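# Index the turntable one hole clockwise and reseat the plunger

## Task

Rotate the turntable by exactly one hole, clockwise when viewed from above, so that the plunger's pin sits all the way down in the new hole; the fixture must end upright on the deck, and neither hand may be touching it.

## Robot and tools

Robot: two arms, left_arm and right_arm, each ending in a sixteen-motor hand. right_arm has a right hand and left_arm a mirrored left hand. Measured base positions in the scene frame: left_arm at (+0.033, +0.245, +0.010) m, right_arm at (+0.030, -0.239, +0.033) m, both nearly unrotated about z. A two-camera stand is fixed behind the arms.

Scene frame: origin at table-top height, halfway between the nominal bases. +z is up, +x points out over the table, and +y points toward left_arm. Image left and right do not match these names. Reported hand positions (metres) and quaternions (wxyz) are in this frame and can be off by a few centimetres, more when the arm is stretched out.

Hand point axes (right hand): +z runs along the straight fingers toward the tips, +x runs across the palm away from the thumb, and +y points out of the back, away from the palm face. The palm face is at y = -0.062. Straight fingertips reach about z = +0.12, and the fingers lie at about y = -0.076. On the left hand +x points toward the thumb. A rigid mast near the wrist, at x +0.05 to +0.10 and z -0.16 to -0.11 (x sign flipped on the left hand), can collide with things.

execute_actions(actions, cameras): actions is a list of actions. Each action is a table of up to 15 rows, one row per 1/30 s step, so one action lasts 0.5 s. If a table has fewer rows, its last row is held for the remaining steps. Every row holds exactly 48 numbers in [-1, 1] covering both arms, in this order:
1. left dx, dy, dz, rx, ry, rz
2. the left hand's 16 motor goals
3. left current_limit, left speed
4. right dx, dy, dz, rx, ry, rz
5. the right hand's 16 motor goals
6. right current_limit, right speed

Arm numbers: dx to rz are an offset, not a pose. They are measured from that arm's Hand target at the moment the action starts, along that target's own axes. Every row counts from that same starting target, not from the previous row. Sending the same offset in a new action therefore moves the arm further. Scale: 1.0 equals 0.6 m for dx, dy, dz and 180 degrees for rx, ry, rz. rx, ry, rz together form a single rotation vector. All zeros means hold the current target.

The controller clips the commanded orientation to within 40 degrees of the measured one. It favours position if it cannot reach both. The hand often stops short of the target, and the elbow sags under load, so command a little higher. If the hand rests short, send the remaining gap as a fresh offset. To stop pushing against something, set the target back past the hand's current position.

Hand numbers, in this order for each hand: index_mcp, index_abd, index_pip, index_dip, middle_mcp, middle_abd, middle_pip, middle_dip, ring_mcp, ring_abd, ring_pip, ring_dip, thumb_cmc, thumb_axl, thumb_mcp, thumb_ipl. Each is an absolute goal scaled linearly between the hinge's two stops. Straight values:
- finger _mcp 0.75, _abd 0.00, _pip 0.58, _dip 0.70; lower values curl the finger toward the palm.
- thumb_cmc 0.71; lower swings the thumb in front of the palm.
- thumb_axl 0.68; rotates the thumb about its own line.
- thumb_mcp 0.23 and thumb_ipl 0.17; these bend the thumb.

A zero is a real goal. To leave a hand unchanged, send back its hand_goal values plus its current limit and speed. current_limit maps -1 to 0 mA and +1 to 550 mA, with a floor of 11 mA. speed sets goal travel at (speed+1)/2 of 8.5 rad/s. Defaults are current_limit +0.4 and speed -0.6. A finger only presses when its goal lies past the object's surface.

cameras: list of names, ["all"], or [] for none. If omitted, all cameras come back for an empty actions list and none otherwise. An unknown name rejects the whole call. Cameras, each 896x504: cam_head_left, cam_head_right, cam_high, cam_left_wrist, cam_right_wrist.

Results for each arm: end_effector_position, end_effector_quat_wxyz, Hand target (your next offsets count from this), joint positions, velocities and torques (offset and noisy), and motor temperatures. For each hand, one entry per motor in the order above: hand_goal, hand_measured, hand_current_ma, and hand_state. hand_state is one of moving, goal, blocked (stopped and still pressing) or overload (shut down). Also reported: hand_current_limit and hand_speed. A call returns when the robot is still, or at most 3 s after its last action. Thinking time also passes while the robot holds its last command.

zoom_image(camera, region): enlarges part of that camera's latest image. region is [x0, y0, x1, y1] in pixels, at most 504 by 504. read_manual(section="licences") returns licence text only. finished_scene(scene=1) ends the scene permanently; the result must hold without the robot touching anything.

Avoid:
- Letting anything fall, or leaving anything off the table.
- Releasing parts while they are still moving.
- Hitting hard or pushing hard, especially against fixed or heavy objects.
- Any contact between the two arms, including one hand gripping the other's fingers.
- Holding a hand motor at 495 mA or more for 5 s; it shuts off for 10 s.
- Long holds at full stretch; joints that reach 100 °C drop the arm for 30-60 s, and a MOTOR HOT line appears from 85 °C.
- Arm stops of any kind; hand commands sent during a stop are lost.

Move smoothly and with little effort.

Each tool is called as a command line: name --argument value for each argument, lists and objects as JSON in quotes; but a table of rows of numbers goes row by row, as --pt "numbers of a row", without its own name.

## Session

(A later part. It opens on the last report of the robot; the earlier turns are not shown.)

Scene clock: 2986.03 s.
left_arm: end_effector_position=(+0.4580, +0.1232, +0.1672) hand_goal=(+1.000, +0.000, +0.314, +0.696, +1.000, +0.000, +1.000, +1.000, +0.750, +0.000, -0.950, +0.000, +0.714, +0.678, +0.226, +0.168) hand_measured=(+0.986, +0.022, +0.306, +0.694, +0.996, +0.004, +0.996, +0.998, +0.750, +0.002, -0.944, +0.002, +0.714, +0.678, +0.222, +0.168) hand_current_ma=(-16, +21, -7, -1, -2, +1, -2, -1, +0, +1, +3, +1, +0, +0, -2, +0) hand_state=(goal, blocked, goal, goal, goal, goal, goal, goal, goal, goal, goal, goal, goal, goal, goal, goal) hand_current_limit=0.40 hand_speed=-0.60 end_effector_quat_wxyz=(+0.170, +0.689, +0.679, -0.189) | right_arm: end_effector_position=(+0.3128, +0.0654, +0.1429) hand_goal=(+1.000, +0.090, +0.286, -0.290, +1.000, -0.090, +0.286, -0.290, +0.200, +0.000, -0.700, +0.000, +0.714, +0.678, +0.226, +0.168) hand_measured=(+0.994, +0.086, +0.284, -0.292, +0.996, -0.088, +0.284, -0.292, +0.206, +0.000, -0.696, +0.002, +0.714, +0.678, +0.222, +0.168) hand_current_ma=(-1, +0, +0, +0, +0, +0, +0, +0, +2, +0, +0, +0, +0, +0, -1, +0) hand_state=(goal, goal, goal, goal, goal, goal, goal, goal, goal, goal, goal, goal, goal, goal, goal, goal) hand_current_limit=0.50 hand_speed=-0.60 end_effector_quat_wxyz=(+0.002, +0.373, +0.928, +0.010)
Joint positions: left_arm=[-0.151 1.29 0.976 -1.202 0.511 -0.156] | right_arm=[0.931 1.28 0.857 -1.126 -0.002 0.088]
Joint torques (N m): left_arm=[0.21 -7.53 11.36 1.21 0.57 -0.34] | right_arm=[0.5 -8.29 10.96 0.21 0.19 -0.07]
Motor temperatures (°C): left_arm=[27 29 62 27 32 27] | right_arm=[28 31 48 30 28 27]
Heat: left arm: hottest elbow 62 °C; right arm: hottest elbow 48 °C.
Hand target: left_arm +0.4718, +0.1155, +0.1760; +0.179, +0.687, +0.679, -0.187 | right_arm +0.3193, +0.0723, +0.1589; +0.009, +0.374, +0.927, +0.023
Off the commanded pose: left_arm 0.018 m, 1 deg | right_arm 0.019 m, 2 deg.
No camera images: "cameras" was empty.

execute_actions --actions '[[[0,0,0,0,0,0,1,0,0.314,0.696,1,0,1,1,0.75,0,-0.95,0,0.714,0.678,0.226,0.168,0.4,-0.6,0,0.008,-0.006,0,0,0,1,0.09,0.285,-0.29,1,-0.09,0.285,-0.29,0.2,0,-0.7,0,0.714,0.678,0.226,0.168,0.5,-0.6]],[[0,0,0,0,0,0,1,0,0.314,0.696,1,0,1,1,0.75,0,-0.95,0,0.714,0.678,0.226,0.168,0.4,-0.6,0,-0.006,0.036,0,0,0,1,0.09,0.285,-0.29,1,-0.09,0.285,-0.29,0.2,0,-0.7,0,0.714,0.678,0.226,0.168,0.5,-0.6]]]' --cameras '["cam_right_wrist"]'

zoom_image --camera "cam_right_wrist" --region '[370, 80, 490, 200]'

Scene clock: 2991.63 s.
left_arm: end_effector_position=(+0.4580, +0.1232, +0.1672) hand_goal=(+1.000, +0.000, +0.314, +0.696, +1.000, +0.000, +1.000, +1.000, +0.750, +0.000, -0.950, +0.000, +0.714, +0.678, +0.226, +0.168) hand_measured=(+0.986, +0.022, +0.306, +0.694, +0.996, +0.004, +0.996, +0.998, +0.750, +0.002, -0.944, +0.002, +0.714, +0.678, +0.222, +0.168) hand_current_ma=(-16, +21, -7, -1, -2, +1, -2, -1, +0, +1, +3, +1, +0, +0, -2, +0) hand_state=(goal, blocked, goal, goal, goal, goal, goal, goal, goal, goal, goal, goal, goal, goal, goal, goal) hand_current_limit=0.40 hand_speed=-0.60 end_effector_quat_wxyz=(+0.170, +0.689, +0.679, -0.189) | right_arm: end_effector_position=(+0.3164, +0.0697, +0.1434) hand_goal=(+1.000, +0.090, +0.286, -0.290, +1.000, -0.090, +0.286, -0.290, +0.200, +0.000, -0.700, +0.000, +0.714, +0.678, +0.226, +0.168) hand_measured=(+0.994, +0.086, +0.284, -0.292, +0.998, -0.088, +0.284, -0.292, +0.206, +0.000, -0.696, +0.002, +0.714, +0.678, +0.222, +0.168) hand_current_ma=(-1, +0, +0, +0, +0, +0, +0, +0, +2, +0, +0, +0, +0, +0, -1, +0) hand_state=(goal, goal, goal, goal, goal, goal, goal, goal, goal, goal, goal, goal, goal, goal, goal, goal) hand_current_limit=0.50 hand_speed=-0.60 end_effector_quat_wxyz=(+0.005, +0.374, +0.927, +0.021)
Joint positions: left_arm=[-0.151 1.29 0.976 -1.202 0.511 -0.156] | right_arm=[0.931 1.283 0.855 -1.1 -0.002 0.089]
Joint torques (N m): left_arm=[0.21 -7.47 11.33 1.21 0.57 -0.34] | right_arm=[0.44 -6.24 8.83 1.54 0.19 -0.08]
Motor temperatures (°C): left_arm=[27 29 62 27 32 27] | right_arm=[28 31 48 30 28 27]
Heat: left arm: hottest elbow 62 °C; right arm: hottest elbow 48 °C.
Hand target: left_arm +0.4718, +0.1155, +0.1760; +0.179, +0.687, +0.679, -0.187 | right_arm +0.3207, +0.0738, +0.1409; +0.009, +0.374, +0.927, +0.023
Off the commanded pose: left_arm 0.018 m, 1 deg | right_arm 0.006 m, 1 deg.
Images, in order (width x height): cam_right_wrist 896x504.

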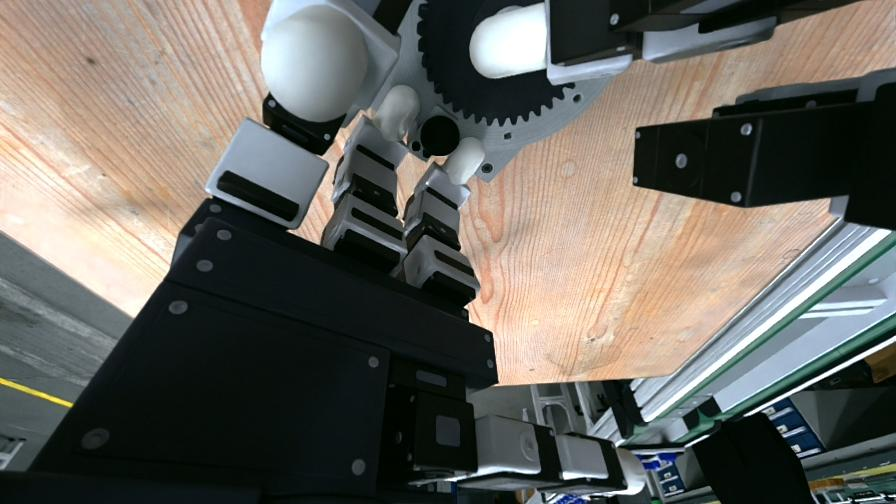

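Scaled by 4.200.

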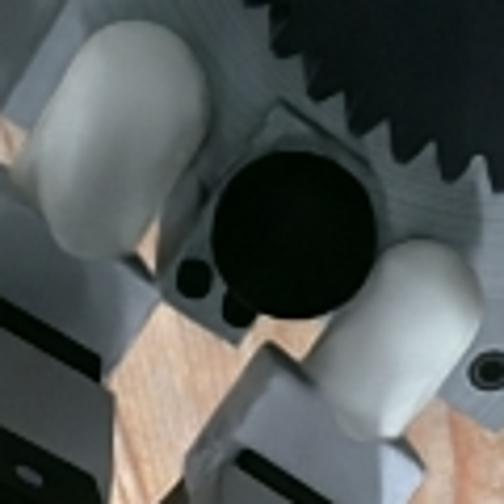

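execute_actions --actions '[[[0,0,0,0,0,0,1,0,0.314,0.696,1,0,1,1,0.75,0,-0.95,0,0.714,0.678,0.226,0.168,0.4,-0.6,-0.002,-0.005,0.006,0,0,0,1,0.09,0.285,-0.29,1,-0.09,0.285,-0.29,0.2,0,-0.7,0,0.714,0.678,0.226,0.168,0.5,-0.6]]]' --cameras '["cam_right_wrist"]'

zoom_image --camera "cam_right_wrist" --region '[370, 80, 490, 200]'

Scene clock: 2996.97 s.
left_arm: end_effector_position=(+0.4580, +0.1232, +0.1672) hand_goal=(+1.000, +0.000, +0.314, +0.696, +1.000, +0.000, +1.000, +1.000, +0.750, +0.000, -0.950, +0.000, +0.714, +0.678, +0.226, +0.168) hand_measured=(+0.986, +0.022, +0.306, +0.694, +0.996, +0.004, +0.996, +0.998, +0.750, +0.002, -0.944, +0.002, +0.714, +0.678, +0.222, +0.168) hand_current_ma=(-16, +21, -7, -1, -2, +1, -2, -1, +0, +1, +3, +1, +0, +0, -2, +0) hand_state=(goal, blocked, goal, goal, goal, goal, goal, goal, goal, goal, goal, goal, goal, goal, goal, goal) hand_current_limit=0.40 hand_speed=-0.60 end_effector_quat_wxyz=(+0.170, +0.689, +0.679, -0.189) | right_arm: end_effector_position=(+0.3150, +0.0679, +0.1390) hand_goal=(+1.000, +0.090, +0.286, -0.290, +1.000, -0.090, +0.286, -0.290, +0.200, +0.000, -0.700, +0.000, +0.714, +0.678, +0.226, +0.168) hand_measured=(+0.994, +0.086, +0.282, -0.292, +0.996, -0.088, +0.282, -0.294, +0.206, +0.000, -0.696, +0.002, +0.714, +0.678, +0.222, +0.168) hand_current_ma=(-1, +0, +0, +0, -1, +0, +0, +0, +2, +0, +0, +0, +0, +0, -1, +0) hand_state=(goal, goal, goal, goal, goal, goal, goal, goal, goal, goal, goal, goal, goal, goal, goal, goal) hand_current_limit=0.50 hand_speed=-0.60 end_effector_quat_wxyz=(+0.005, +0.374, +0.927, +0.020)
Joint positions: left_arm=[-0.151 1.29 0.976 -1.202 0.511 -0.156] | right_arm=[0.931 1.283 0.843 -1.089 -0.002 0.089]
Joint torques (N m): left_arm=[0.21 -7.59 11.33 1.22 0.57 -0.34] | right_arm=[0.26 -6.42 8.7 1.55 0.18 -0.11]
Motor temperatures (°C): left_arm=[27 29 62 27 32 27] | right_arm=[28 31 48 30 28 27]
Heat: left arm: hottest elbow 62 °C; right arm: hottest elbow 48 °C.
Hand target: left_arm +0.4718, +0.1155, +0.1760; +0.179, +0.687, +0.679, -0.187 | right_arm +0.3196, +0.0710, +0.1372; +0.009, +0.374, +0.927, +0.023
Off the commanded pose: left_arm 0.018 m, 1 deg | right_arm 0.006 m, 1 deg.
Images, in order (width x height): cam_right_wrist 896x504.

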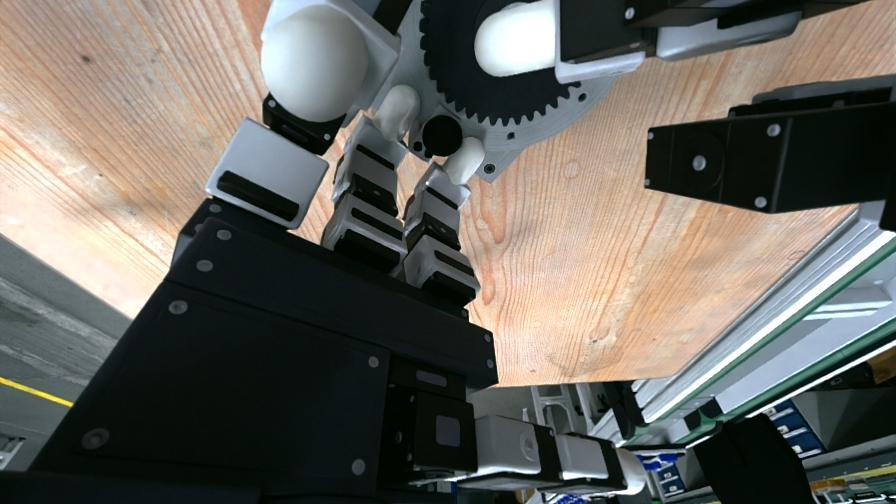

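Scaled by 4.200.

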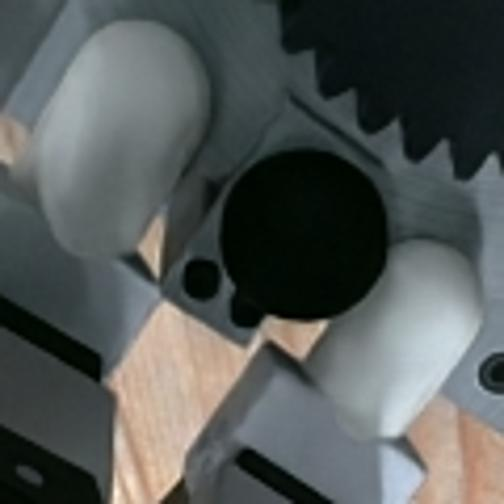

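execute_actions --actions '[[[0,0,0,0,0,0,1,0,0.314,0.696,1,0,1,1,0.75,0,-0.95,0,0.714,0.678,0.226,0.168,0.4,-0.6,0,0.003,-0.002,0,0,0,1,-0.10,0.285,-0.29,1,0.12,0.285,-0.29,0.2,0,-0.7,0,0.714,0.678,0.226,0.168,0.2,-0.85]]]' --cameras '["cam_right_wrist"]'

zoom_image --camera "cam_right_wrist" --region '[370, 80, 490, 200]'

Scene clock: 3002.57 s.
left_arm: end_effector_position=(+0.4580, +0.1232, +0.1672) hand_goal=(+1.000, +0.000, +0.314, +0.696, +1.000, +0.000, +1.000, +1.000, +0.750, +0.000, -0.950, +0.000, +0.714, +0.678, +0.226, +0.168) hand_measured=(+0.986, +0.022, +0.306, +0.694, +0.996, +0.004, +0.996, +0.998, +0.750, +0.002, -0.944, +0.002, +0.714, +0.678, +0.222, +0.168) hand_current_ma=(-16, +21, -7, -1, -2, +1, -2, -1, +0, +1, +3, +1, +0, +0, -2, +0) hand_state=(goal, blocked, goal, goal, goal, goal, goal, goal, goal, goal, goal, goal, goal, goal, goal, goal) hand_current_limit=0.40 hand_speed=-0.60 end_effector_quat_wxyz=(+0.170, +0.689, +0.679, -0.189) | right_arm: end_effector_position=(+0.3152, +0.0677, +0.1390) hand_goal=(+1.000, -0.100, +0.286, -0.290, +1.000, +0.120, +0.286, -0.290, +0.200, +0.000, -0.700, +0.000, +0.714, +0.678, +0.226, +0.168) hand_measured=(+1.000, -0.076, +0.284, -0.294, +1.000, +0.104, +0.282, -0.294, +0.206, +0.000, -0.696, +0.002, +0.714, +0.678, +0.222, +0.168) hand_current_ma=(+0, +11, +0, -1, +0, -5, -1, +0, +2, +0, +0, +0, +0, +0, -1, +0) hand_state=(goal, blocked, goal, goal, goal, goal, goal, goal, goal, goal, goal, goal, goal, goal, goal, goal) hand_current_limit=0.20 hand_speed=-0.85 end_effector_quat_wxyz=(+0.006, +0.374, +0.927, +0.020)
Joint positions: left_arm=[-0.151 1.29 0.976 -1.202 0.511 -0.156] | right_arm=[0.931 1.283 0.843 -1.089 -0.001 0.089]
Joint torques (N m): left_arm=[0.21 -7.47 11.33 1.21 0.58 -0.33] | right_arm=[0.21 -6.12 9.25 1.42 0.19 -0.11]
Motor temperatures (°C): left_arm=[27 29 62 27 32 27] | right_arm=[28 31 47 30 28 27]
Heat: left arm: hottest elbow 62 °C; right arm: hottest elbow 47 °C.
Hand target: left_arm +0.4718, +0.1155, +0.1760; +0.179, +0.687, +0.679, -0.187 | right_arm +0.3208, +0.0722, +0.1385; +0.009, +0.374, +0.927, +0.023
Off the commanded pose: left_arm 0.018 m, 1 deg | right_arm 0.007 m, 1 deg.
Images, in order (width x height): cam_right_wrist 896x504.

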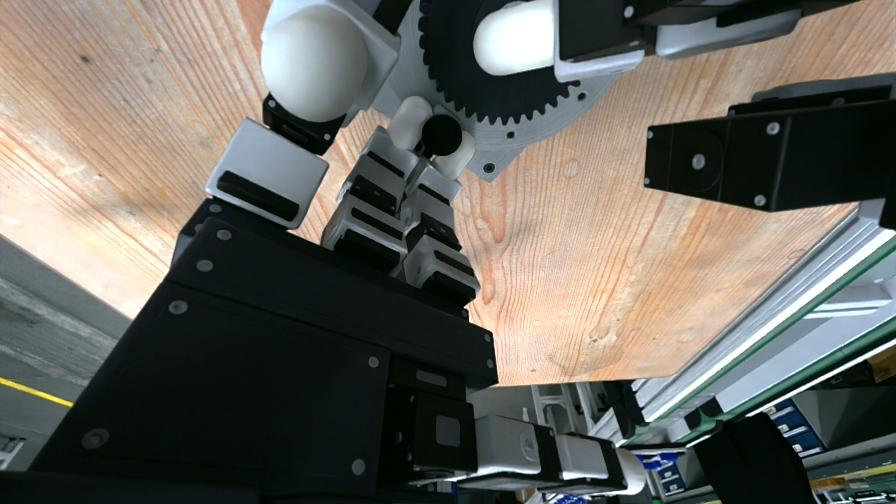

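Scaled by 4.200.

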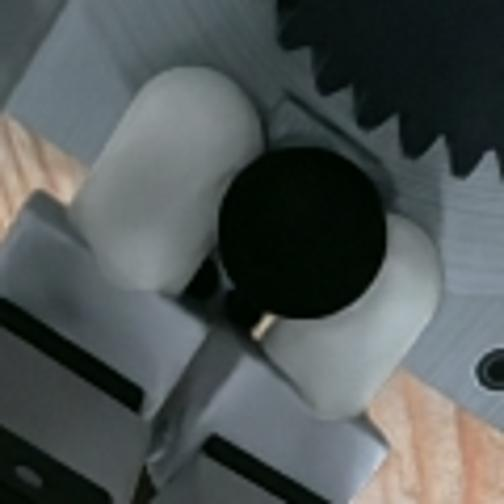

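execute_actions --actions '[[[0,0,0,0,0,0,1,0,0.314,0.696,1,0,1,1,0.75,0,-0.95,0,0.714,0.678,0.226,0.168,0.4,-0.6,0,0,0,0,0,0,1,-0.4,0.275,-0.30,1,0.4,0.275,-0.30,0.2,0,-0.7,0,0.714,0.678,0.226,0.168,0.5,-0.85]],[[0,0,0,0,0,0,1,0,0.314,0.696,1,0,1,1,0.75,0,-0.95,0,0.714,0.678,0.226,0.168,0.4,-0.6,0,0.006,-0.016,-0.006,0,0,1,-0.45,0.26,-0.32,1,0.45,0.26,-0.32,0.2,0,-0.7,0,0.714,0.678,0.226,0.168,0.6,-0.85]],[[0,0,0,0,0,0,1,0,0.314,0.696,1,0,1,1,0.75,0,-0.95,0,0.714,0.678,0.226,0.168,0.4,-0.6,0,0.006,-0.016,-0.006,0,0,1,-0.5,0.24,-0.34,1,0.5,0.24,-0.34,0.2,0,-0.7,0,0.714,0.678,0.226,0.168,0.7,-0.85]]]' --cameras '["cam_right_wrist"]'

zoom_image --camera "cam_right_wrist" --region '[370, 80, 490, 200]'

Scene clock: 3012.60 s.
left_arm: end_effector_position=(+0.4580, +0.1232, +0.1672) hand_goal=(+1.000, +0.000, +0.314, +0.696, +1.000, +0.000, +1.000, +1.000, +0.750, +0.000, -0.950, +0.000, +0.714, +0.678, +0.226, +0.168) hand_measured=(+0.986, +0.022, +0.306, +0.694, +0.996, +0.004, +0.996, +0.998, +0.750, +0.002, -0.944, +0.002, +0.714, +0.678, +0.222, +0.168) hand_current_ma=(-16, +21, -7, -1, -2, +1, -2, -1, +0, +1, +3, +1, +0, +0, -2, +0) hand_state=(goal, blocked, goal, goal, goal, goal, goal, goal, goal, goal, goal, goal, goal, goal, goal, goal) hand_current_limit=0.40 hand_speed=-0.60 end_effector_quat_wxyz=(+0.170, +0.689, +0.679, -0.189) | right_arm: end_effector_position=(+0.3147, +0.0676, +0.1389) hand_goal=(+1.000, -0.500, +0.240, -0.340, +1.000, +0.500, +0.240, -0.340, +0.200, +0.000, -0.700, +0.000, +0.714, +0.678, +0.226, +0.168) hand_measured=(+1.000, -0.108, +0.262, -0.326, +1.000, +0.148, +0.262, -0.322, +0.206, +0.000, -0.696, +0.002, +0.714, +0.678, +0.222, +0.168) hand_current_ma=(+0, +467, +13, +5, +0, -467, +11, +9, +2, +0, +0, +0, +0, +0, -1, +0) hand_state=(goal, blocked, blocked, goal, goal, blocked, blocked, goal, goal, goal, goal, goal, goal, goal, goal, goal) hand_current_limit=0.70 hand_speed=-0.85 end_effector_quat_wxyz=(+0.005, +0.374, +0.927, +0.019)
Joint positions: left_arm=[-0.151 1.29 0.976 -1.202 0.511 -0.156] | right_arm=[0.931 1.283 0.843 -1.091 -0.002 0.089]
Joint torques (N m): left_arm=[0.21 -7.53 11.34 1.2 0.57 -0.33] | right_arm=[0.21 -8.59 10.97 0.9 0.32 -0.11]
Motor temperatures (°C): left_arm=[27 29 62 27 32 27] | right_arm=[28 31 46 30 28 27]
Heat: left arm: hottest elbow 62 °C; right arm: hottest elbow 46 °C.
Hand target: left_arm +0.4718, +0.1155, +0.1760; +0.179, +0.687, +0.679, -0.187 | right_arm +0.3250, +0.0766, +0.1581; +0.016, +0.373, +0.927, +0.041
Off the commanded pose: left_arm 0.018 m, 1 deg | right_arm 0.024 m, 3 deg.
Images, in order (width x height): cam_right_wrist 896x504.

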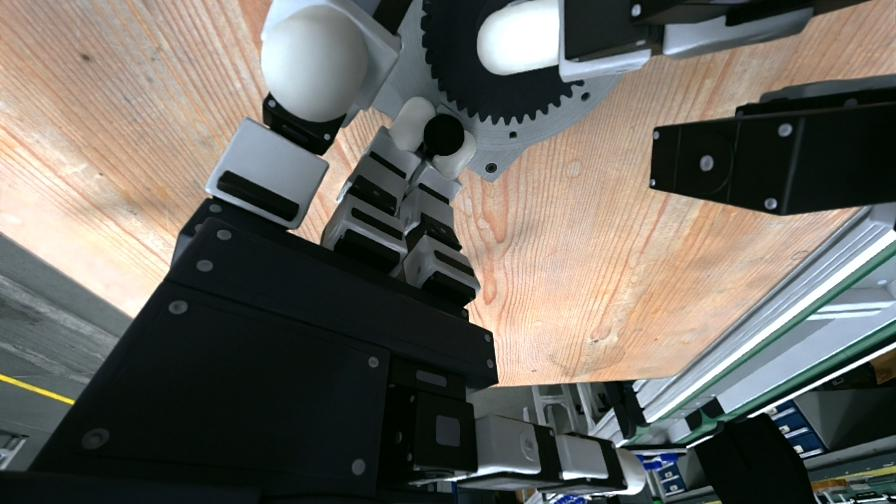

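Scaled by 4.200.

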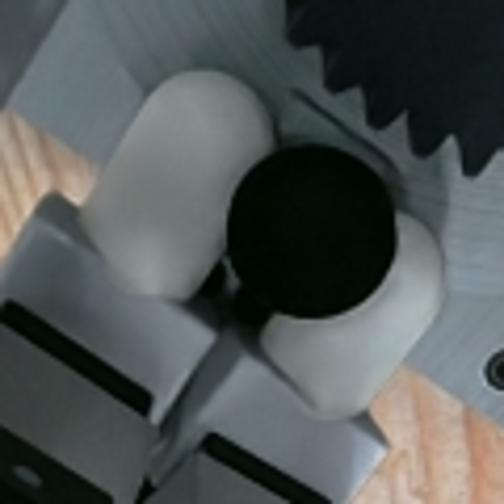

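execute_actions --actions '[[[0,0,0,0,0,0,1,0,0.314,0.696,1,0,1,1,0.75,0,-0.95,0,0.714,0.678,0.226,0.168,0.4,-0.6,0,0.013,-0.015,-0.006,0,0,1,-0.5,0.23,-0.35,1,0.5,0.23,-0.35,0.2,0,-0.7,0,0.714,0.678,0.226,0.168,0.7,-0.85]],[[0,0,0,0,0,0,1,0,0.314,0.696,1,0,1,1,0.75,0,-0.95,0,0.714,0.678,0.226,0.168,0.4,-0.6,0,0.013,-0.015,-0.006,0,0,1,-0.5,0.22,-0.36,1,0.5,0.22,-0.36,0.2,0,-0.7,0,0.714,0.678,0.226,0.168,0.7,-0.85]]]' --cameras '["cam_right_wrist"]'

zoom_image --camera "cam_right_wrist" --region '[370, 80, 490, 200]'

Scene clock: 3022.20 s.
left_arm: end_effector_position=(+0.4580, +0.1232, +0.1672) hand_goal=(+1.000, +0.000, +0.314, +0.696, +1.000, +0.000, +1.000, +1.000, +0.750, +0.000, -0.950, +0.000, +0.714, +0.678, +0.226, +0.168) hand_measured=(+0.986, +0.022, +0.306, +0.694, +0.996, +0.004, +0.996, +0.998, +0.750, +0.002, -0.944, +0.002, +0.714, +0.678, +0.222, +0.168) hand_current_ma=(-16, +21, -7, -1, -2, +1, -2, -1, +0, +1, +3, +1, +0, +0, -2, +0) hand_state=(goal, blocked, goal, goal, goal, goal, goal, goal, goal, goal, goal, goal, goal, goal, goal, goal) hand_current_limit=0.40 hand_speed=-0.60 end_effector_quat_wxyz=(+0.170, +0.689, +0.679, -0.189) | right_arm: end_effector_position=(+0.3145, +0.0673, +0.1387) hand_goal=(+1.000, -0.500, +0.220, -0.360, +1.000, +0.500, +0.220, -0.360, +0.200, +0.000, -0.700, +0.000, +0.714, +0.678, +0.226, +0.168) hand_measured=(+1.000, -0.108, +0.254, -0.334, +1.000, +0.150, +0.252, -0.328, +0.206, +0.000, -0.696, +0.002, +0.714, +0.678, +0.222, +0.168) hand_current_ma=(+0, +467, +26, +18, +0, -467, +25, +24, +2, +0, +0, +0, +0, +0, -1, +0) hand_state=(goal, blocked, blocked, blocked, goal, blocked, blocked, blocked, goal, goal, goal, goal, goal, goal, goal, goal) hand_current_limit=0.70 hand_speed=-0.85 end_effector_quat_wxyz=(+0.004, +0.374, +0.927, +0.018)
Joint positions: left_arm=[-0.151 1.29 0.976 -1.202 0.511 -0.156] | right_arm=[0.931 1.283 0.843 -1.093 -0.002 0.089]
Joint torques (N m): left_arm=[0.09 -7.53 11.33 1.2 0.57 -0.34] | right_arm=[0.15 -9.29 14.08 0.68 0.45 -0.12]
Motor temperatures (°C): left_arm=[27 29 62 27 32 27] | right_arm=[28 31 46 30 28 27]
Heat: left arm: hottest elbow 62 °C; right arm: hottest elbow 46 °C.
Hand target: left_arm +0.4718, +0.1155, +0.1760; +0.179, +0.687, +0.679, -0.187 | right_arm +0.3346, +0.0865, +0.1775; +0.023, +0.373, +0.926, +0.058
Off the commanded pose: left_arm 0.018 m, 1 deg | right_arm 0.048 m, 5 deg.
Images, in order (width x height): cam_right_wrist 896x504.

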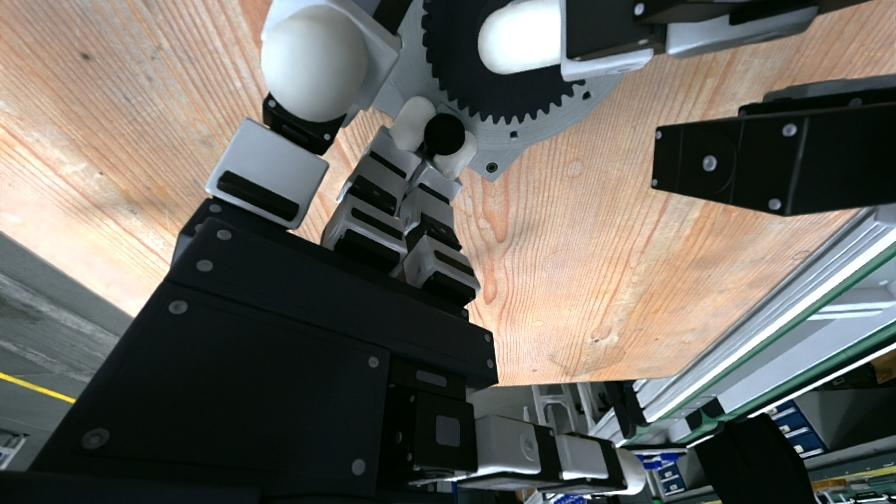

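Scaled by 4.200.

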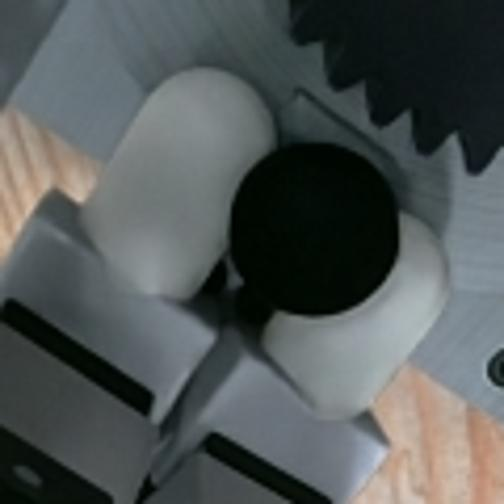

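execute_actions --actions '[[[0,0,0,0,0,0,1,0,0.314,0.696,1,0,1,1,0.75,0,-0.95,0,0.714,0.678,0.226,0.168,0.4,-0.6,0,0.010,-0.015,-0.006,0,0,1,-0.5,0.20,-0.38,1,0.5,0.20,-0.38,0.2,0,-0.7,0,0.714,0.678,0.226,0.168,0.75,-0.85]]]' --cameras '["cam_right_wrist"]'

zoom_image --camera "cam_right_wrist" --region '[370, 80, 490, 200]'

Scene clock: 3026.83 s.
left_arm: end_effector_position=(+0.4580, +0.1232, +0.1672) hand_goal=(+1.000, +0.000, +0.314, +0.696, +1.000, +0.000, +1.000, +1.000, +0.750, +0.000, -0.950, +0.000, +0.714, +0.678, +0.226, +0.168) hand_measured=(+0.986, +0.022, +0.306, +0.694, +0.996, +0.004, +0.996, +0.998, +0.750, +0.002, -0.944, +0.002, +0.714, +0.678, +0.222, +0.168) hand_current_ma=(-16, +21, -7, -1, -2, +1, -2, -1, +0, +1, +3, +1, +0, +0, -2, +0) hand_state=(goal, blocked, goal, goal, goal, goal, goal, goal, goal, goal, goal, goal, goal, goal, goal, goal) hand_current_limit=0.40 hand_speed=-0.60 end_effector_quat_wxyz=(+0.170, +0.689, +0.679, -0.189) | right_arm: end_effector_position=(+0.3147, +0.0675, +0.1392) hand_goal=(+1.000, -0.500, +0.200, -0.380, +1.000, +0.500, +0.200, -0.380, +0.200, +0.000, -0.700, +0.000, +0.714, +0.678, +0.226, +0.168) hand_measured=(+1.000, -0.108, +0.246, -0.338, +1.000, +0.150, +0.246, -0.334, +0.206, +0.000, -0.696, +0.002, +0.714, +0.678, +0.222, +0.168) hand_current_ma=(+0, +481, +47, +39, +0, -481, +47, +46, +2, +0, +0, +0, +0, +0, -1, +0) hand_state=(goal, blocked, blocked, blocked, goal, blocked, blocked, blocked, goal, goal, goal, goal, goal, goal, goal, goal) hand_current_limit=0.75 hand_speed=-0.85 end_effector_quat_wxyz=(+0.004, +0.374, +0.927, +0.018)
Joint positions: left_arm=[-0.151 1.29 0.976 -1.202 0.511 -0.156] | right_arm=[0.931 1.283 0.844 -1.094 -0.002 0.089]
Joint torques (N m): left_arm=[0.21 -7.41 11.33 1.21 0.57 -0.33] | right_arm=[0.09 -10.05 15.09 0.61 0.52 -0.12]
Motor temperatures (°C): left_arm=[27 29 62 27 32 27] | right_arm=[28 32 47 30 28 27]
Heat: left arm: hottest elbow 62 °C; right arm: hottest elbow 47 °C.
Hand target: left_arm +0.4718, +0.1155, +0.1760; +0.179, +0.687, +0.679, -0.187 | right_arm +0.3379, +0.0900, +0.1872; +0.027, +0.373, +0.925, +0.067
Off the commanded pose: left_arm 0.018 m, 1 deg | right_arm 0.058 m, 6 deg.
Images, in order (width x height): cam_right_wrist 896x504.

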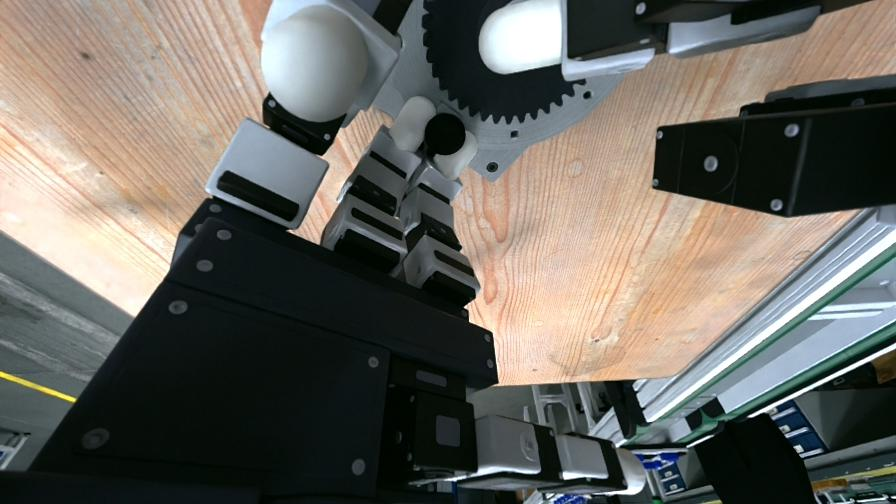

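Scaled by 4.200.

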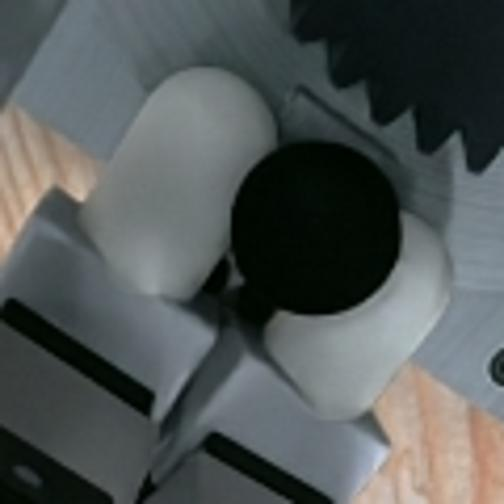

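execute_actions --actions '[[[0,0,0,0,0,0,1,0,0.314,0.696,1,0,1,1,0.75,0,-0.95,0,0.714,0.678,0.226,0.168,0.4,-0.6,0,0.009,-0.015,-0.006,0,0,1,-0.5,0.18,-0.40,1,0.5,0.18,-0.40,0.2,0,-0.7,0,0.714,0.678,0.226,0.168,0.75,-0.85]]]' --cameras '["cam_right_wrist"]'

zoom_image --camera "cam_right_wrist" --region '[370, 80, 490, 200]'

Scene clock: 3034.67 s.
left_arm: end_effector_position=(+0.4580, +0.1232, +0.1672) hand_goal=(+1.000, +0.000, +0.314, +0.696, +1.000, +0.000, +1.000, +1.000, +0.750, +0.000, -0.950, +0.000, +0.714, +0.678, +0.226, +0.168) hand_measured=(+0.986, +0.022, +0.306, +0.694, +0.996, +0.004, +0.996, +0.998, +0.750, +0.002, -0.944, +0.002, +0.714, +0.678, +0.222, +0.168) hand_current_ma=(-16, +21, -7, -1, -2, +1, -2, -1, +0, +1, +3, +1, +0, +0, -2, +0) hand_state=(goal, blocked, goal, goal, goal, goal, goal, goal, goal, goal, goal, goal, goal, goal, goal, goal) hand_current_limit=0.40 hand_speed=-0.60 end_effector_quat_wxyz=(+0.170, +0.689, +0.679, -0.189) | right_arm: end_effector_position=(+0.3142, +0.0680, +0.1396) hand_goal=(+1.000, -0.500, +0.180, -0.400, +1.000, +0.500, +0.180, -0.400, +0.200, +0.000, -0.700, +0.000, +0.714, +0.678, +0.226, +0.168) hand_measured=(+1.000, -0.108, +0.236, -0.346, +1.000, +0.152, +0.238, -0.348, +0.206, +0.000, -0.696, +0.002, +0.714, +0.678, +0.222, +0.168) hand_current_ma=(+0, +481, +65, +61, +0, -481, +68, +60, +2, +0, +0, +0, +0, +0, -1, +0) hand_state=(goal, blocked, blocked, blocked, goal, blocked, blocked, blocked, goal, goal, goal, goal, goal, goal, goal, goal) hand_current_limit=0.75 hand_speed=-0.85 end_effector_quat_wxyz=(+0.004, +0.370, +0.929, +0.018)
Joint positions: left_arm=[-0.151 1.29 0.976 -1.202 0.511 -0.156] | right_arm=[0.931 1.283 0.846 -1.097 -0.002 0.081]
Joint torques (N m): left_arm=[0.15 -7.53 11.33 1.21 0.57 -0.33] | right_arm=[0.09 -10.99 15.92 0.62 0.58 -0.13]
Motor temperatures (°C): left_arm=[27 29 62 27 32 27] | right_arm=[28 32 49 30 28 27]
Heat: left arm: hottest elbow 62 °C; right arm: hottest elbow 49 °C.
Hand target: left_arm +0.4718, +0.1155, +0.1760; +0.179, +0.687, +0.679, -0.187 | right_arm +0.3407, +0.0929, +0.1969; +0.030, +0.372, +0.924, +0.076
Off the commanded pose: left_arm 0.018 m, 1 deg | right_arm 0.068 m, 7 deg.
Images, in order (width x height): cam_right_wrist 896x504.

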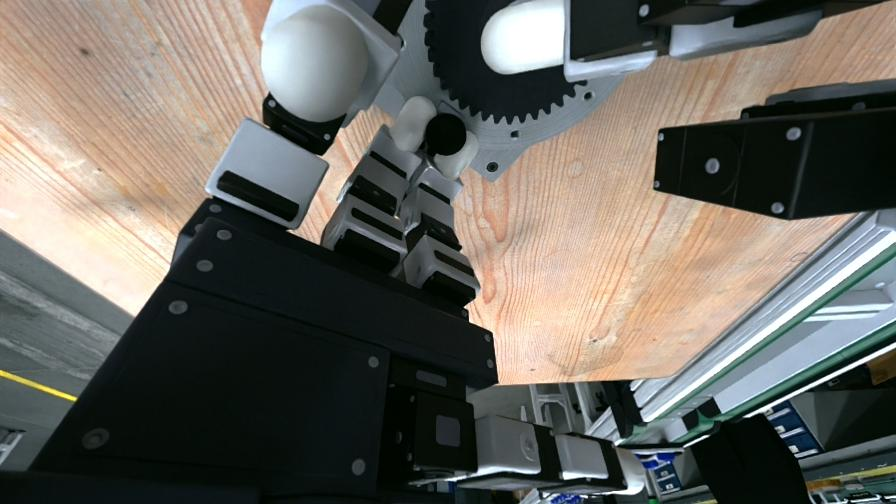

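Scaled by 4.200.

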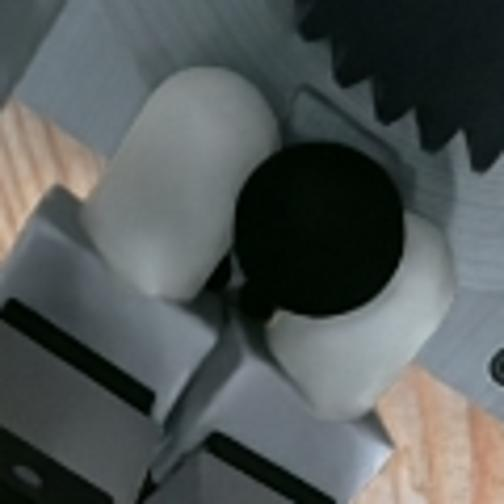

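execute_actions --actions '[[[0,0,0,0,0,0,1,0,0.314,0.696,1,0,1,1,0.75,0,-0.95,0,0.714,0.678,0.226,0.168,0.4,-0.6,0,0.010,-0.015,-0.006,0,0,1,-0.5,0.16,-0.42,1,0.5,0.16,-0.42,0.2,0,-0.7,0,0.714,0.678,0.226,0.168,0.75,-0.85]]]' --cameras '["cam_right_wrist"]'

zoom_image --camera "cam_right_wrist" --region '[370, 80, 490, 200]'

Scene clock: 3039.40 s.
left_arm: end_effector_position=(+0.4580, +0.1232, +0.1672) hand_goal=(+1.000, +0.000, +0.314, +0.696, +1.000, +0.000, +1.000, +1.000, +0.750, +0.000, -0.950, +0.000, +0.714, +0.678, +0.226, +0.168) hand_measured=(+0.986, +0.022, +0.306, +0.694, +0.996, +0.004, +0.996, +0.998, +0.750, +0.002, -0.944, +0.002, +0.714, +0.678, +0.222, +0.168) hand_current_ma=(-16, +21, -7, -1, -2, +1, -2, -1, +0, +1, +3, +1, +0, +0, -2, +0) hand_state=(goal, blocked, goal, goal, goal, goal, goal, goal, goal, goal, goal, goal, goal, goal, goal, goal) hand_current_limit=0.40 hand_speed=-0.60 end_effector_quat_wxyz=(+0.170, +0.689, +0.679, -0.189) | right_arm: end_effector_position=(+0.3139, +0.0676, +0.1399) hand_goal=(+1.000, -0.500, +0.160, -0.420, +1.000, +0.500, +0.160, -0.420, +0.200, +0.000, -0.700, +0.000, +0.714, +0.678, +0.226, +0.168) hand_measured=(+1.000, -0.108, +0.226, -0.356, +1.000, +0.152, +0.228, -0.358, +0.206, +0.000, -0.696, +0.002, +0.714, +0.678, +0.222, +0.168) hand_current_ma=(+0, +481, +89, +83, +0, -481, +94, +78, +2, +0, +0, +0, +0, +0, -1, +0) hand_state=(goal, blocked, blocked, blocked, goal, blocked, blocked, blocked, goal, goal, goal, goal, goal, goal, goal, goal) hand_current_limit=0.75 hand_speed=-0.85 end_effector_quat_wxyz=(+0.004, +0.370, +0.929, +0.016)
Joint positions: left_arm=[-0.151 1.29 0.976 -1.202 0.511 -0.156] | right_arm=[0.931 1.283 0.847 -1.102 -0.002 0.081]
Joint torques (N m): left_arm=[0.15 -7.53 11.34 1.2 0.57 -0.34] | right_arm=[0.09 -11.81 16.79 0.66 0.65 -0.13]
Motor temperatures (°C): left_arm=[27 29 62 27 32 27] | right_arm=[28 32 50 30 28 27]
Heat: left arm: hottest elbow 62 °C; right arm: hottest elbow 50 °C.
Hand target: left_arm +0.4718, +0.1155, +0.1760; +0.179, +0.687, +0.679, -0.187 | right_arm +0.3438, +0.0961, +0.2067; +0.034, +0.372, +0.924, +0.085
Off the commanded pose: left_arm 0.018 m, 1 deg | right_arm 0.079 m, 9 deg.
Images, in order (width x height): cam_right_wrist 896x504.

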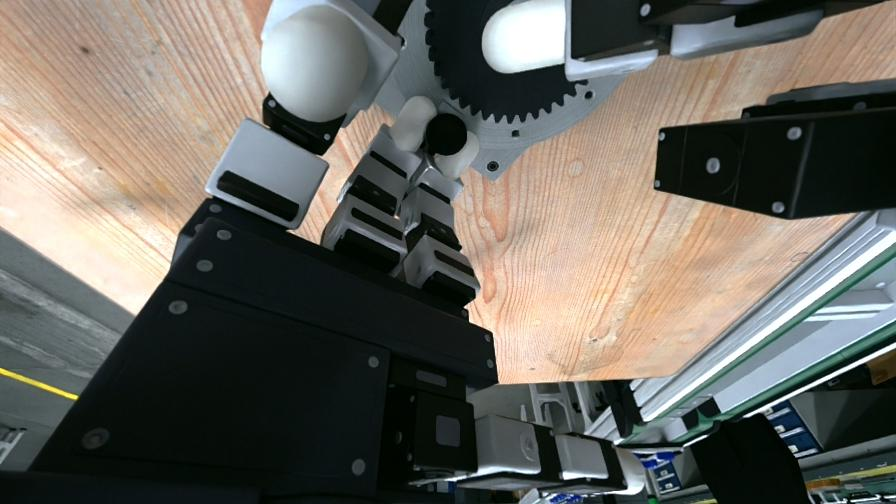

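Scaled by 4.200.

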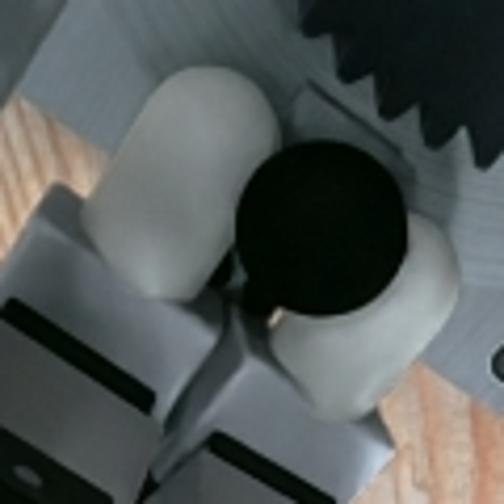

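execute_actions --actions '[[[0,0,0,0,0,0,1,0,0.314,0.696,1,0,1,1,0.75,0,-0.95,0,0.714,0.678,0.226,0.168,0.4,-0.6,0,0.007,-0.015,-0.004,0,0,1,-0.5,0.12,-0.46,1,0.5,0.12,-0.46,0.2,0,-0.7,0,0.714,0.678,0.226,0.168,0.75,-0.85]]]' --cameras '["cam_right_wrist"]'

zoom_image --camera "cam_right_wrist" --region '[370, 80, 490, 200]'

Scene clock: 3047.43 s.
left_arm: end_effector_position=(+0.4580, +0.1232, +0.1672) hand_goal=(+1.000, +0.000, +0.314, +0.696, +1.000, +0.000, +1.000, +1.000, +0.750, +0.000, -0.950, +0.000, +0.714, +0.678, +0.226, +0.168) hand_measured=(+0.986, +0.022, +0.306, +0.694, +0.996, +0.004, +0.996, +0.998, +0.750, +0.002, -0.944, +0.002, +0.714, +0.678, +0.222, +0.168) hand_current_ma=(-16, +21, -7, -1, -2, +1, -2, -1, +0, +1, +3, +1, +0, +0, -2, +0) hand_state=(goal, blocked, goal, goal, goal, goal, goal, goal, goal, goal, goal, goal, goal, goal, goal, goal) hand_current_limit=0.40 hand_speed=-0.60 end_effector_quat_wxyz=(+0.170, +0.689, +0.679, -0.189) | right_arm: end_effector_position=(+0.3137, +0.0673, +0.1411) hand_goal=(+1.000, -0.500, +0.120, -0.460, +1.000, +0.500, +0.120, -0.460, +0.200, +0.000, -0.700, +0.000, +0.714, +0.678, +0.226, +0.168) hand_measured=(+1.000, -0.108, +0.202, -0.380, +1.000, +0.154, +0.206, -0.382, +0.206, +0.000, -0.696, +0.002, +0.714, +0.678, +0.222, +0.168) hand_current_ma=(+0, +481, +132, +127, +0, -481, +142, +117, +2, +0, +0, +0, +0, +0, -1, +0) hand_state=(goal, blocked, blocked, blocked, goal, blocked, blocked, blocked, goal, goal, goal, goal, goal, goal, goal, goal) hand_current_limit=0.75 hand_speed=-0.85 end_effector_quat_wxyz=(+0.003, +0.370, +0.929, +0.014)
Joint positions: left_arm=[-0.151 1.29 0.976 -1.202 0.511 -0.156] | right_arm=[0.931 1.283 0.852 -1.111 -0.002 0.081]
Joint torques (N m): left_arm=[0.21 -7.47 11.34 1.2 0.57 -0.33] | right_arm=[0.09 -12.75 17.52 0.59 0.69 -0.13]
Motor temperatures (°C): left_arm=[27 29 62 27 32 27] | right_arm=[27 32 50 30 29 27]
Heat: left arm: hottest elbow 62 °C; right arm: hottest elbow 50 °C.
Hand target: left_arm +0.4718, +0.1155, +0.1760; +0.179, +0.687, +0.679, -0.187 | right_arm +0.3456, +0.0979, +0.2163; +0.036, +0.372, +0.923, +0.090
Off the commanded pose: left_arm 0.018 m, 1 deg | right_arm 0.087 m, 10 deg.
Images, in order (width x height): cam_right_wrist 896x504.

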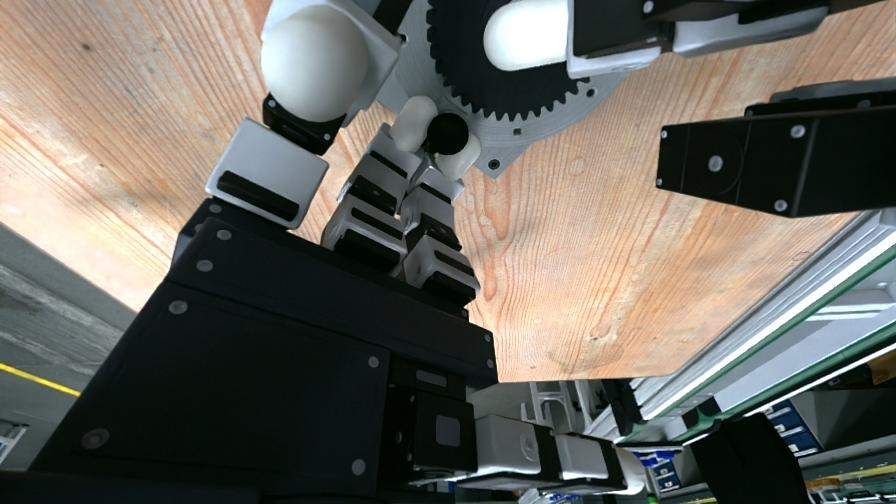

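Scaled by 4.200.

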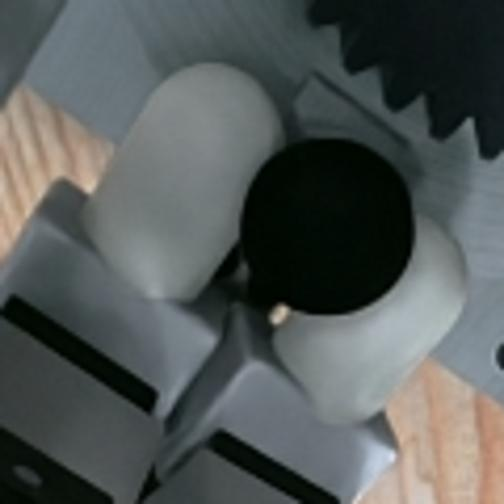

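execute_actions --actions '[[[0,0,0,0,0,0,1,0,0.314,0.696,1,0,1,1,0.75,0,-0.95,0,0.714,0.678,0.226,0.168,0.4,-0.6,0,0.008,-0.014,-0.003,0,0,1,-0.5,0.10,-0.48,1,0.5,0.10,-0.48,0.2,0,-0.7,0,0.714,0.678,0.226,0.168,0.75,-0.85]]]' --cameras '["cam_right_wrist"]'

zoom_image --camera "cam_right_wrist" --region '[370, 80, 490, 200]'

Scene clock: 3053.00 s.
left_arm: end_effector_position=(+0.4580, +0.1232, +0.1672) hand_goal=(+1.000, +0.000, +0.314, +0.696, +1.000, +0.000, +1.000, +1.000, +0.750, +0.000, -0.950, +0.000, +0.714, +0.678, +0.226, +0.168) hand_measured=(+0.986, +0.022, +0.306, +0.694, +0.996, +0.004, +0.996, +0.998, +0.750, +0.002, -0.944, +0.002, +0.714, +0.678, +0.222, +0.168) hand_current_ma=(-16, +21, -7, -1, -2, +1, -2, -1, +0, +1, +3, +1, +0, +0, -2, +0) hand_state=(goal, blocked, goal, goal, goal, goal, goal, goal, goal, goal, goal, goal, goal, goal, goal, goal) hand_current_limit=0.40 hand_speed=-0.60 end_effector_quat_wxyz=(+0.170, +0.689, +0.679, -0.189) | right_arm: end_effector_position=(+0.3337, +0.0867, +0.2148) hand_goal=(+1.000, -0.500, +0.100, -0.480, +1.000, +0.500, +0.100, -0.480, +0.200, +0.000, -0.700, +0.000, +0.714, +0.678, +0.226, +0.168) hand_measured=(+0.998, -0.110, +0.096, -0.476, +1.000, +0.166, +0.102, -0.476, +0.208, +0.000, -0.696, +0.002, +0.714, +0.678, +0.222, +0.168) hand_current_ma=(+0, +481, -1, +1, +0, -481, +0, +0, +2, +0, +0, +0, +0, +0, -1, +0) hand_state=(goal, blocked, goal, goal, goal, blocked, goal, goal, goal, goal, goal, goal, goal, goal, goal, goal) hand_current_limit=0.75 hand_speed=-0.85 end_effector_quat_wxyz=(+0.030, +0.374, +0.924, +0.081)
Joint positions: left_arm=[-0.151 1.29 0.976 -1.202 0.511 -0.156] | right_arm=[0.929 1.208 0.95 -1.14 0.01 0.089]
Joint torques (N m): left_arm=[0.21 -7.47 11.34 1.18 0.57 -0.34] | right_arm=[0.03 -7.12 11.45 1.55 0.28 -0.14]
Motor temperatures (°C): left_arm=[27 29 62 27 32 27] | right_arm=[27 32 51 30 29 27]
Heat: left arm: hottest elbow 62 °C; right arm: hottest elbow 51 °C.
Hand target: left_arm +0.4718, +0.1155, +0.1760; +0.179, +0.687, +0.679, -0.187 | right_arm +0.3477, +0.1001, +0.2255; +0.038, +0.372, +0.923, +0.095
Off the commanded pose: left_arm 0.018 m, 1 deg | right_arm 0.022 m, 2 deg.
Images, in order (width x height): cam_right_wrist 896x504.

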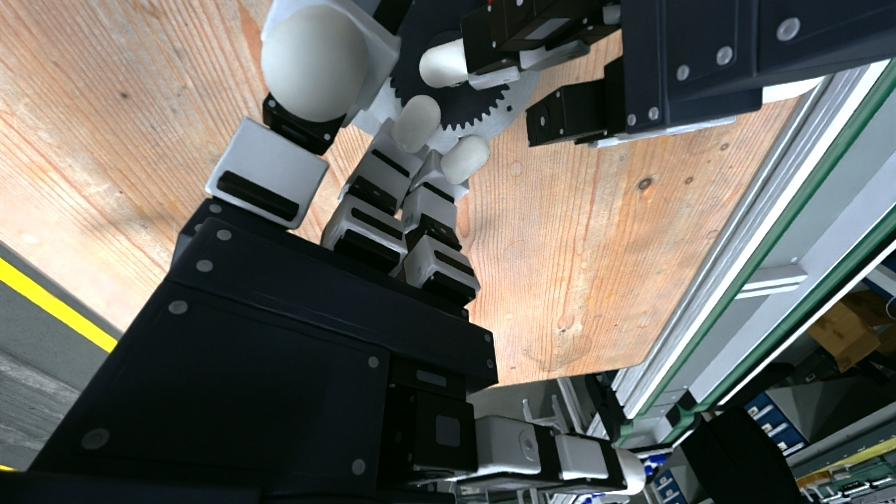

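Scaled by 4.200.

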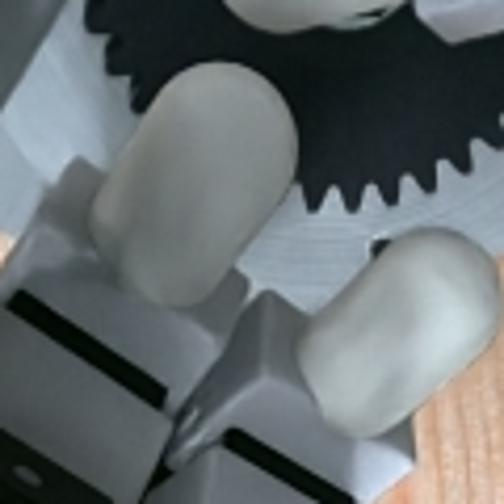

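execute_actions --actions '[[[0,0,0,0,0,0,1,0,0.314,0.696,1,0,1,1,0.75,0,-0.95,0,0.714,0.678,0.226,0.168,0.4,-0.6,0,-0.045,0,0.012,0,0,1,0.03,0.285,-0.29,1,-0.03,0.285,-0.29,0.2,0,-0.7,0,0.714,0.678,0.226,0.168,0.4,-0.6]],[[0,0,0,0,0,0,1,0,0.314,0.696,1,0,1,1,0.75,0,-0.95,0,0.714,0.678,0.226,0.168,0.4,-0.6,0,0,0.05,0.012,0,0,1,0.03,0.285,-0.29,1,-0.03,0.285,-0.29,0.2,0,-0.7,0,0.714,0.678,0.226,0.168,0.4,-0.6]]]' --cameras '["cam_right_wrist","cam_left_wrist"]'

Scene clock: 3075.80 s.
left_arm: end_effector_position=(+0.4580, +0.1232, +0.1672) hand_goal=(+1.000, +0.000, +0.314, +0.696, +1.000, +0.000, +1.000, +1.000, +0.750, +0.000, -0.950, +0.000, +0.714, +0.678, +0.226, +0.168) hand_measured=(+0.986, +0.022, +0.306, +0.694, +0.996, +0.004, +0.996, +0.998, +0.750, +0.002, -0.944, +0.002, +0.714, +0.678, +0.222, +0.168) hand_current_ma=(-16, +21, -7, -1, -2, +1, -2, -1, +0, +1, +3, +1, +0, +0, -2, +0) hand_state=(goal, blocked, goal, goal, goal, goal, goal, goal, goal, goal, goal, goal, goal, goal, goal, goal) hand_current_limit=0.40 hand_speed=-0.60 end_effector_quat_wxyz=(+0.170, +0.689, +0.679, -0.189) | right_arm: end_effector_position=(+0.3279, +0.0795, +0.1875) hand_goal=(+1.000, +0.030, +0.286, -0.290, +1.000, -0.030, +0.286, -0.290, +0.200, +0.000, -0.700, +0.000, +0.714, +0.678, +0.226, +0.168) hand_measured=(+0.998, +0.026, +0.284, -0.292, +1.000, -0.028, +0.284, -0.292, +0.208, +0.000, -0.696, +0.002, +0.714, +0.678, +0.222, +0.168) hand_current_ma=(+0, +0, +0, +0, +0, +0, +0, +0, +2, +0, +0, +0, +0, +0, -1, +0) hand_state=(goal, goal, goal, goal, goal, goal, goal, goal, goal, goal, goal, goal, goal, goal, goal, goal) hand_current_limit=0.40 hand_speed=-0.60 end_effector_quat_wxyz=(+0.020, +0.374, +0.926, +0.050)
Joint positions: left_arm=[-0.151 1.29 0.976 -1.202 0.511 -0.156] | right_arm=[0.929 1.24 0.923 -1.145 0.01 0.089]
Joint torques (N m): left_arm=[0.15 -7.47 11.34 1.21 0.57 -0.34] | right_arm=[0.09 -6.95 9.73 1.73 0.01 -0.13]
Motor temperatures (°C): left_arm=[27 29 62 26 32 27] | right_arm=[27 32 51 30 28 27]
Heat: left arm: hottest elbow 62 °C; right arm: hottest elbow 51 °C.
Hand target: left_arm +0.4718, +0.1155, +0.1760; +0.179, +0.687, +0.679, -0.187 | right_arm +0.3328, +0.0847, +0.1904; +0.024, +0.373, +0.926, +0.060
Off the commanded pose: left_arm 0.018 m, 1 deg | right_arm 0.008 m, 1 deg.
Images, in order (width x height): cam_left_wrist 896x504, cam_right_wrist 896x504.

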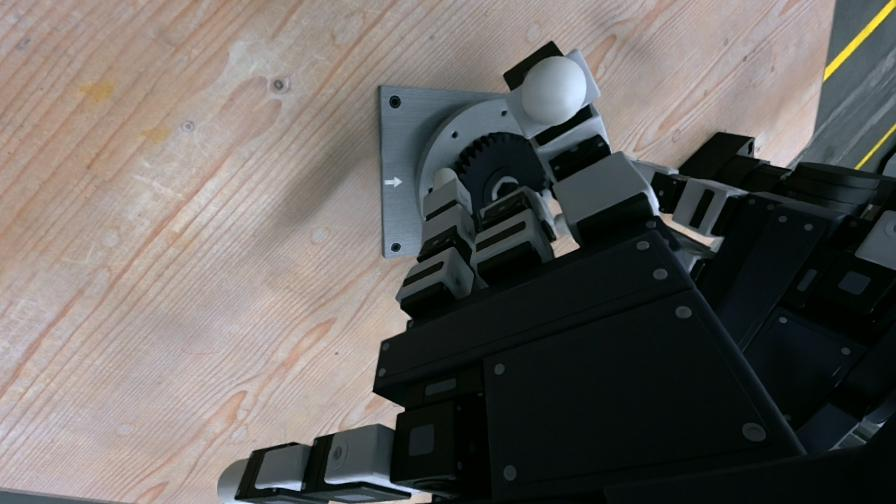

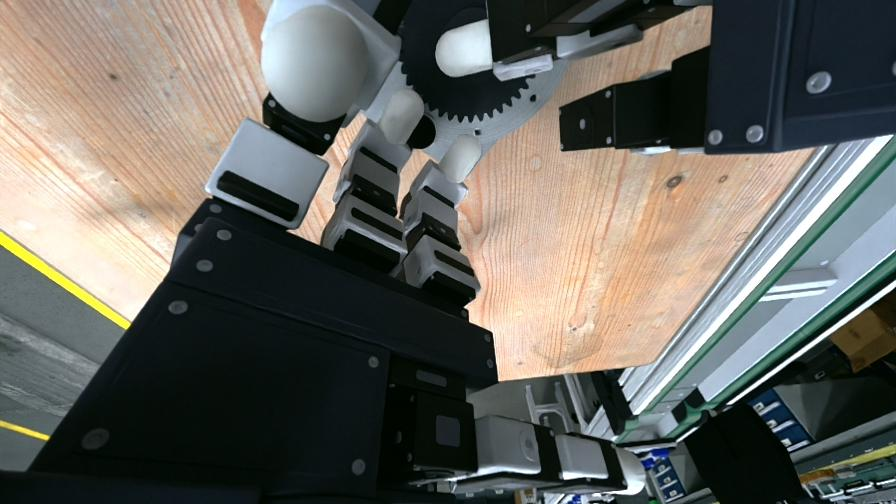

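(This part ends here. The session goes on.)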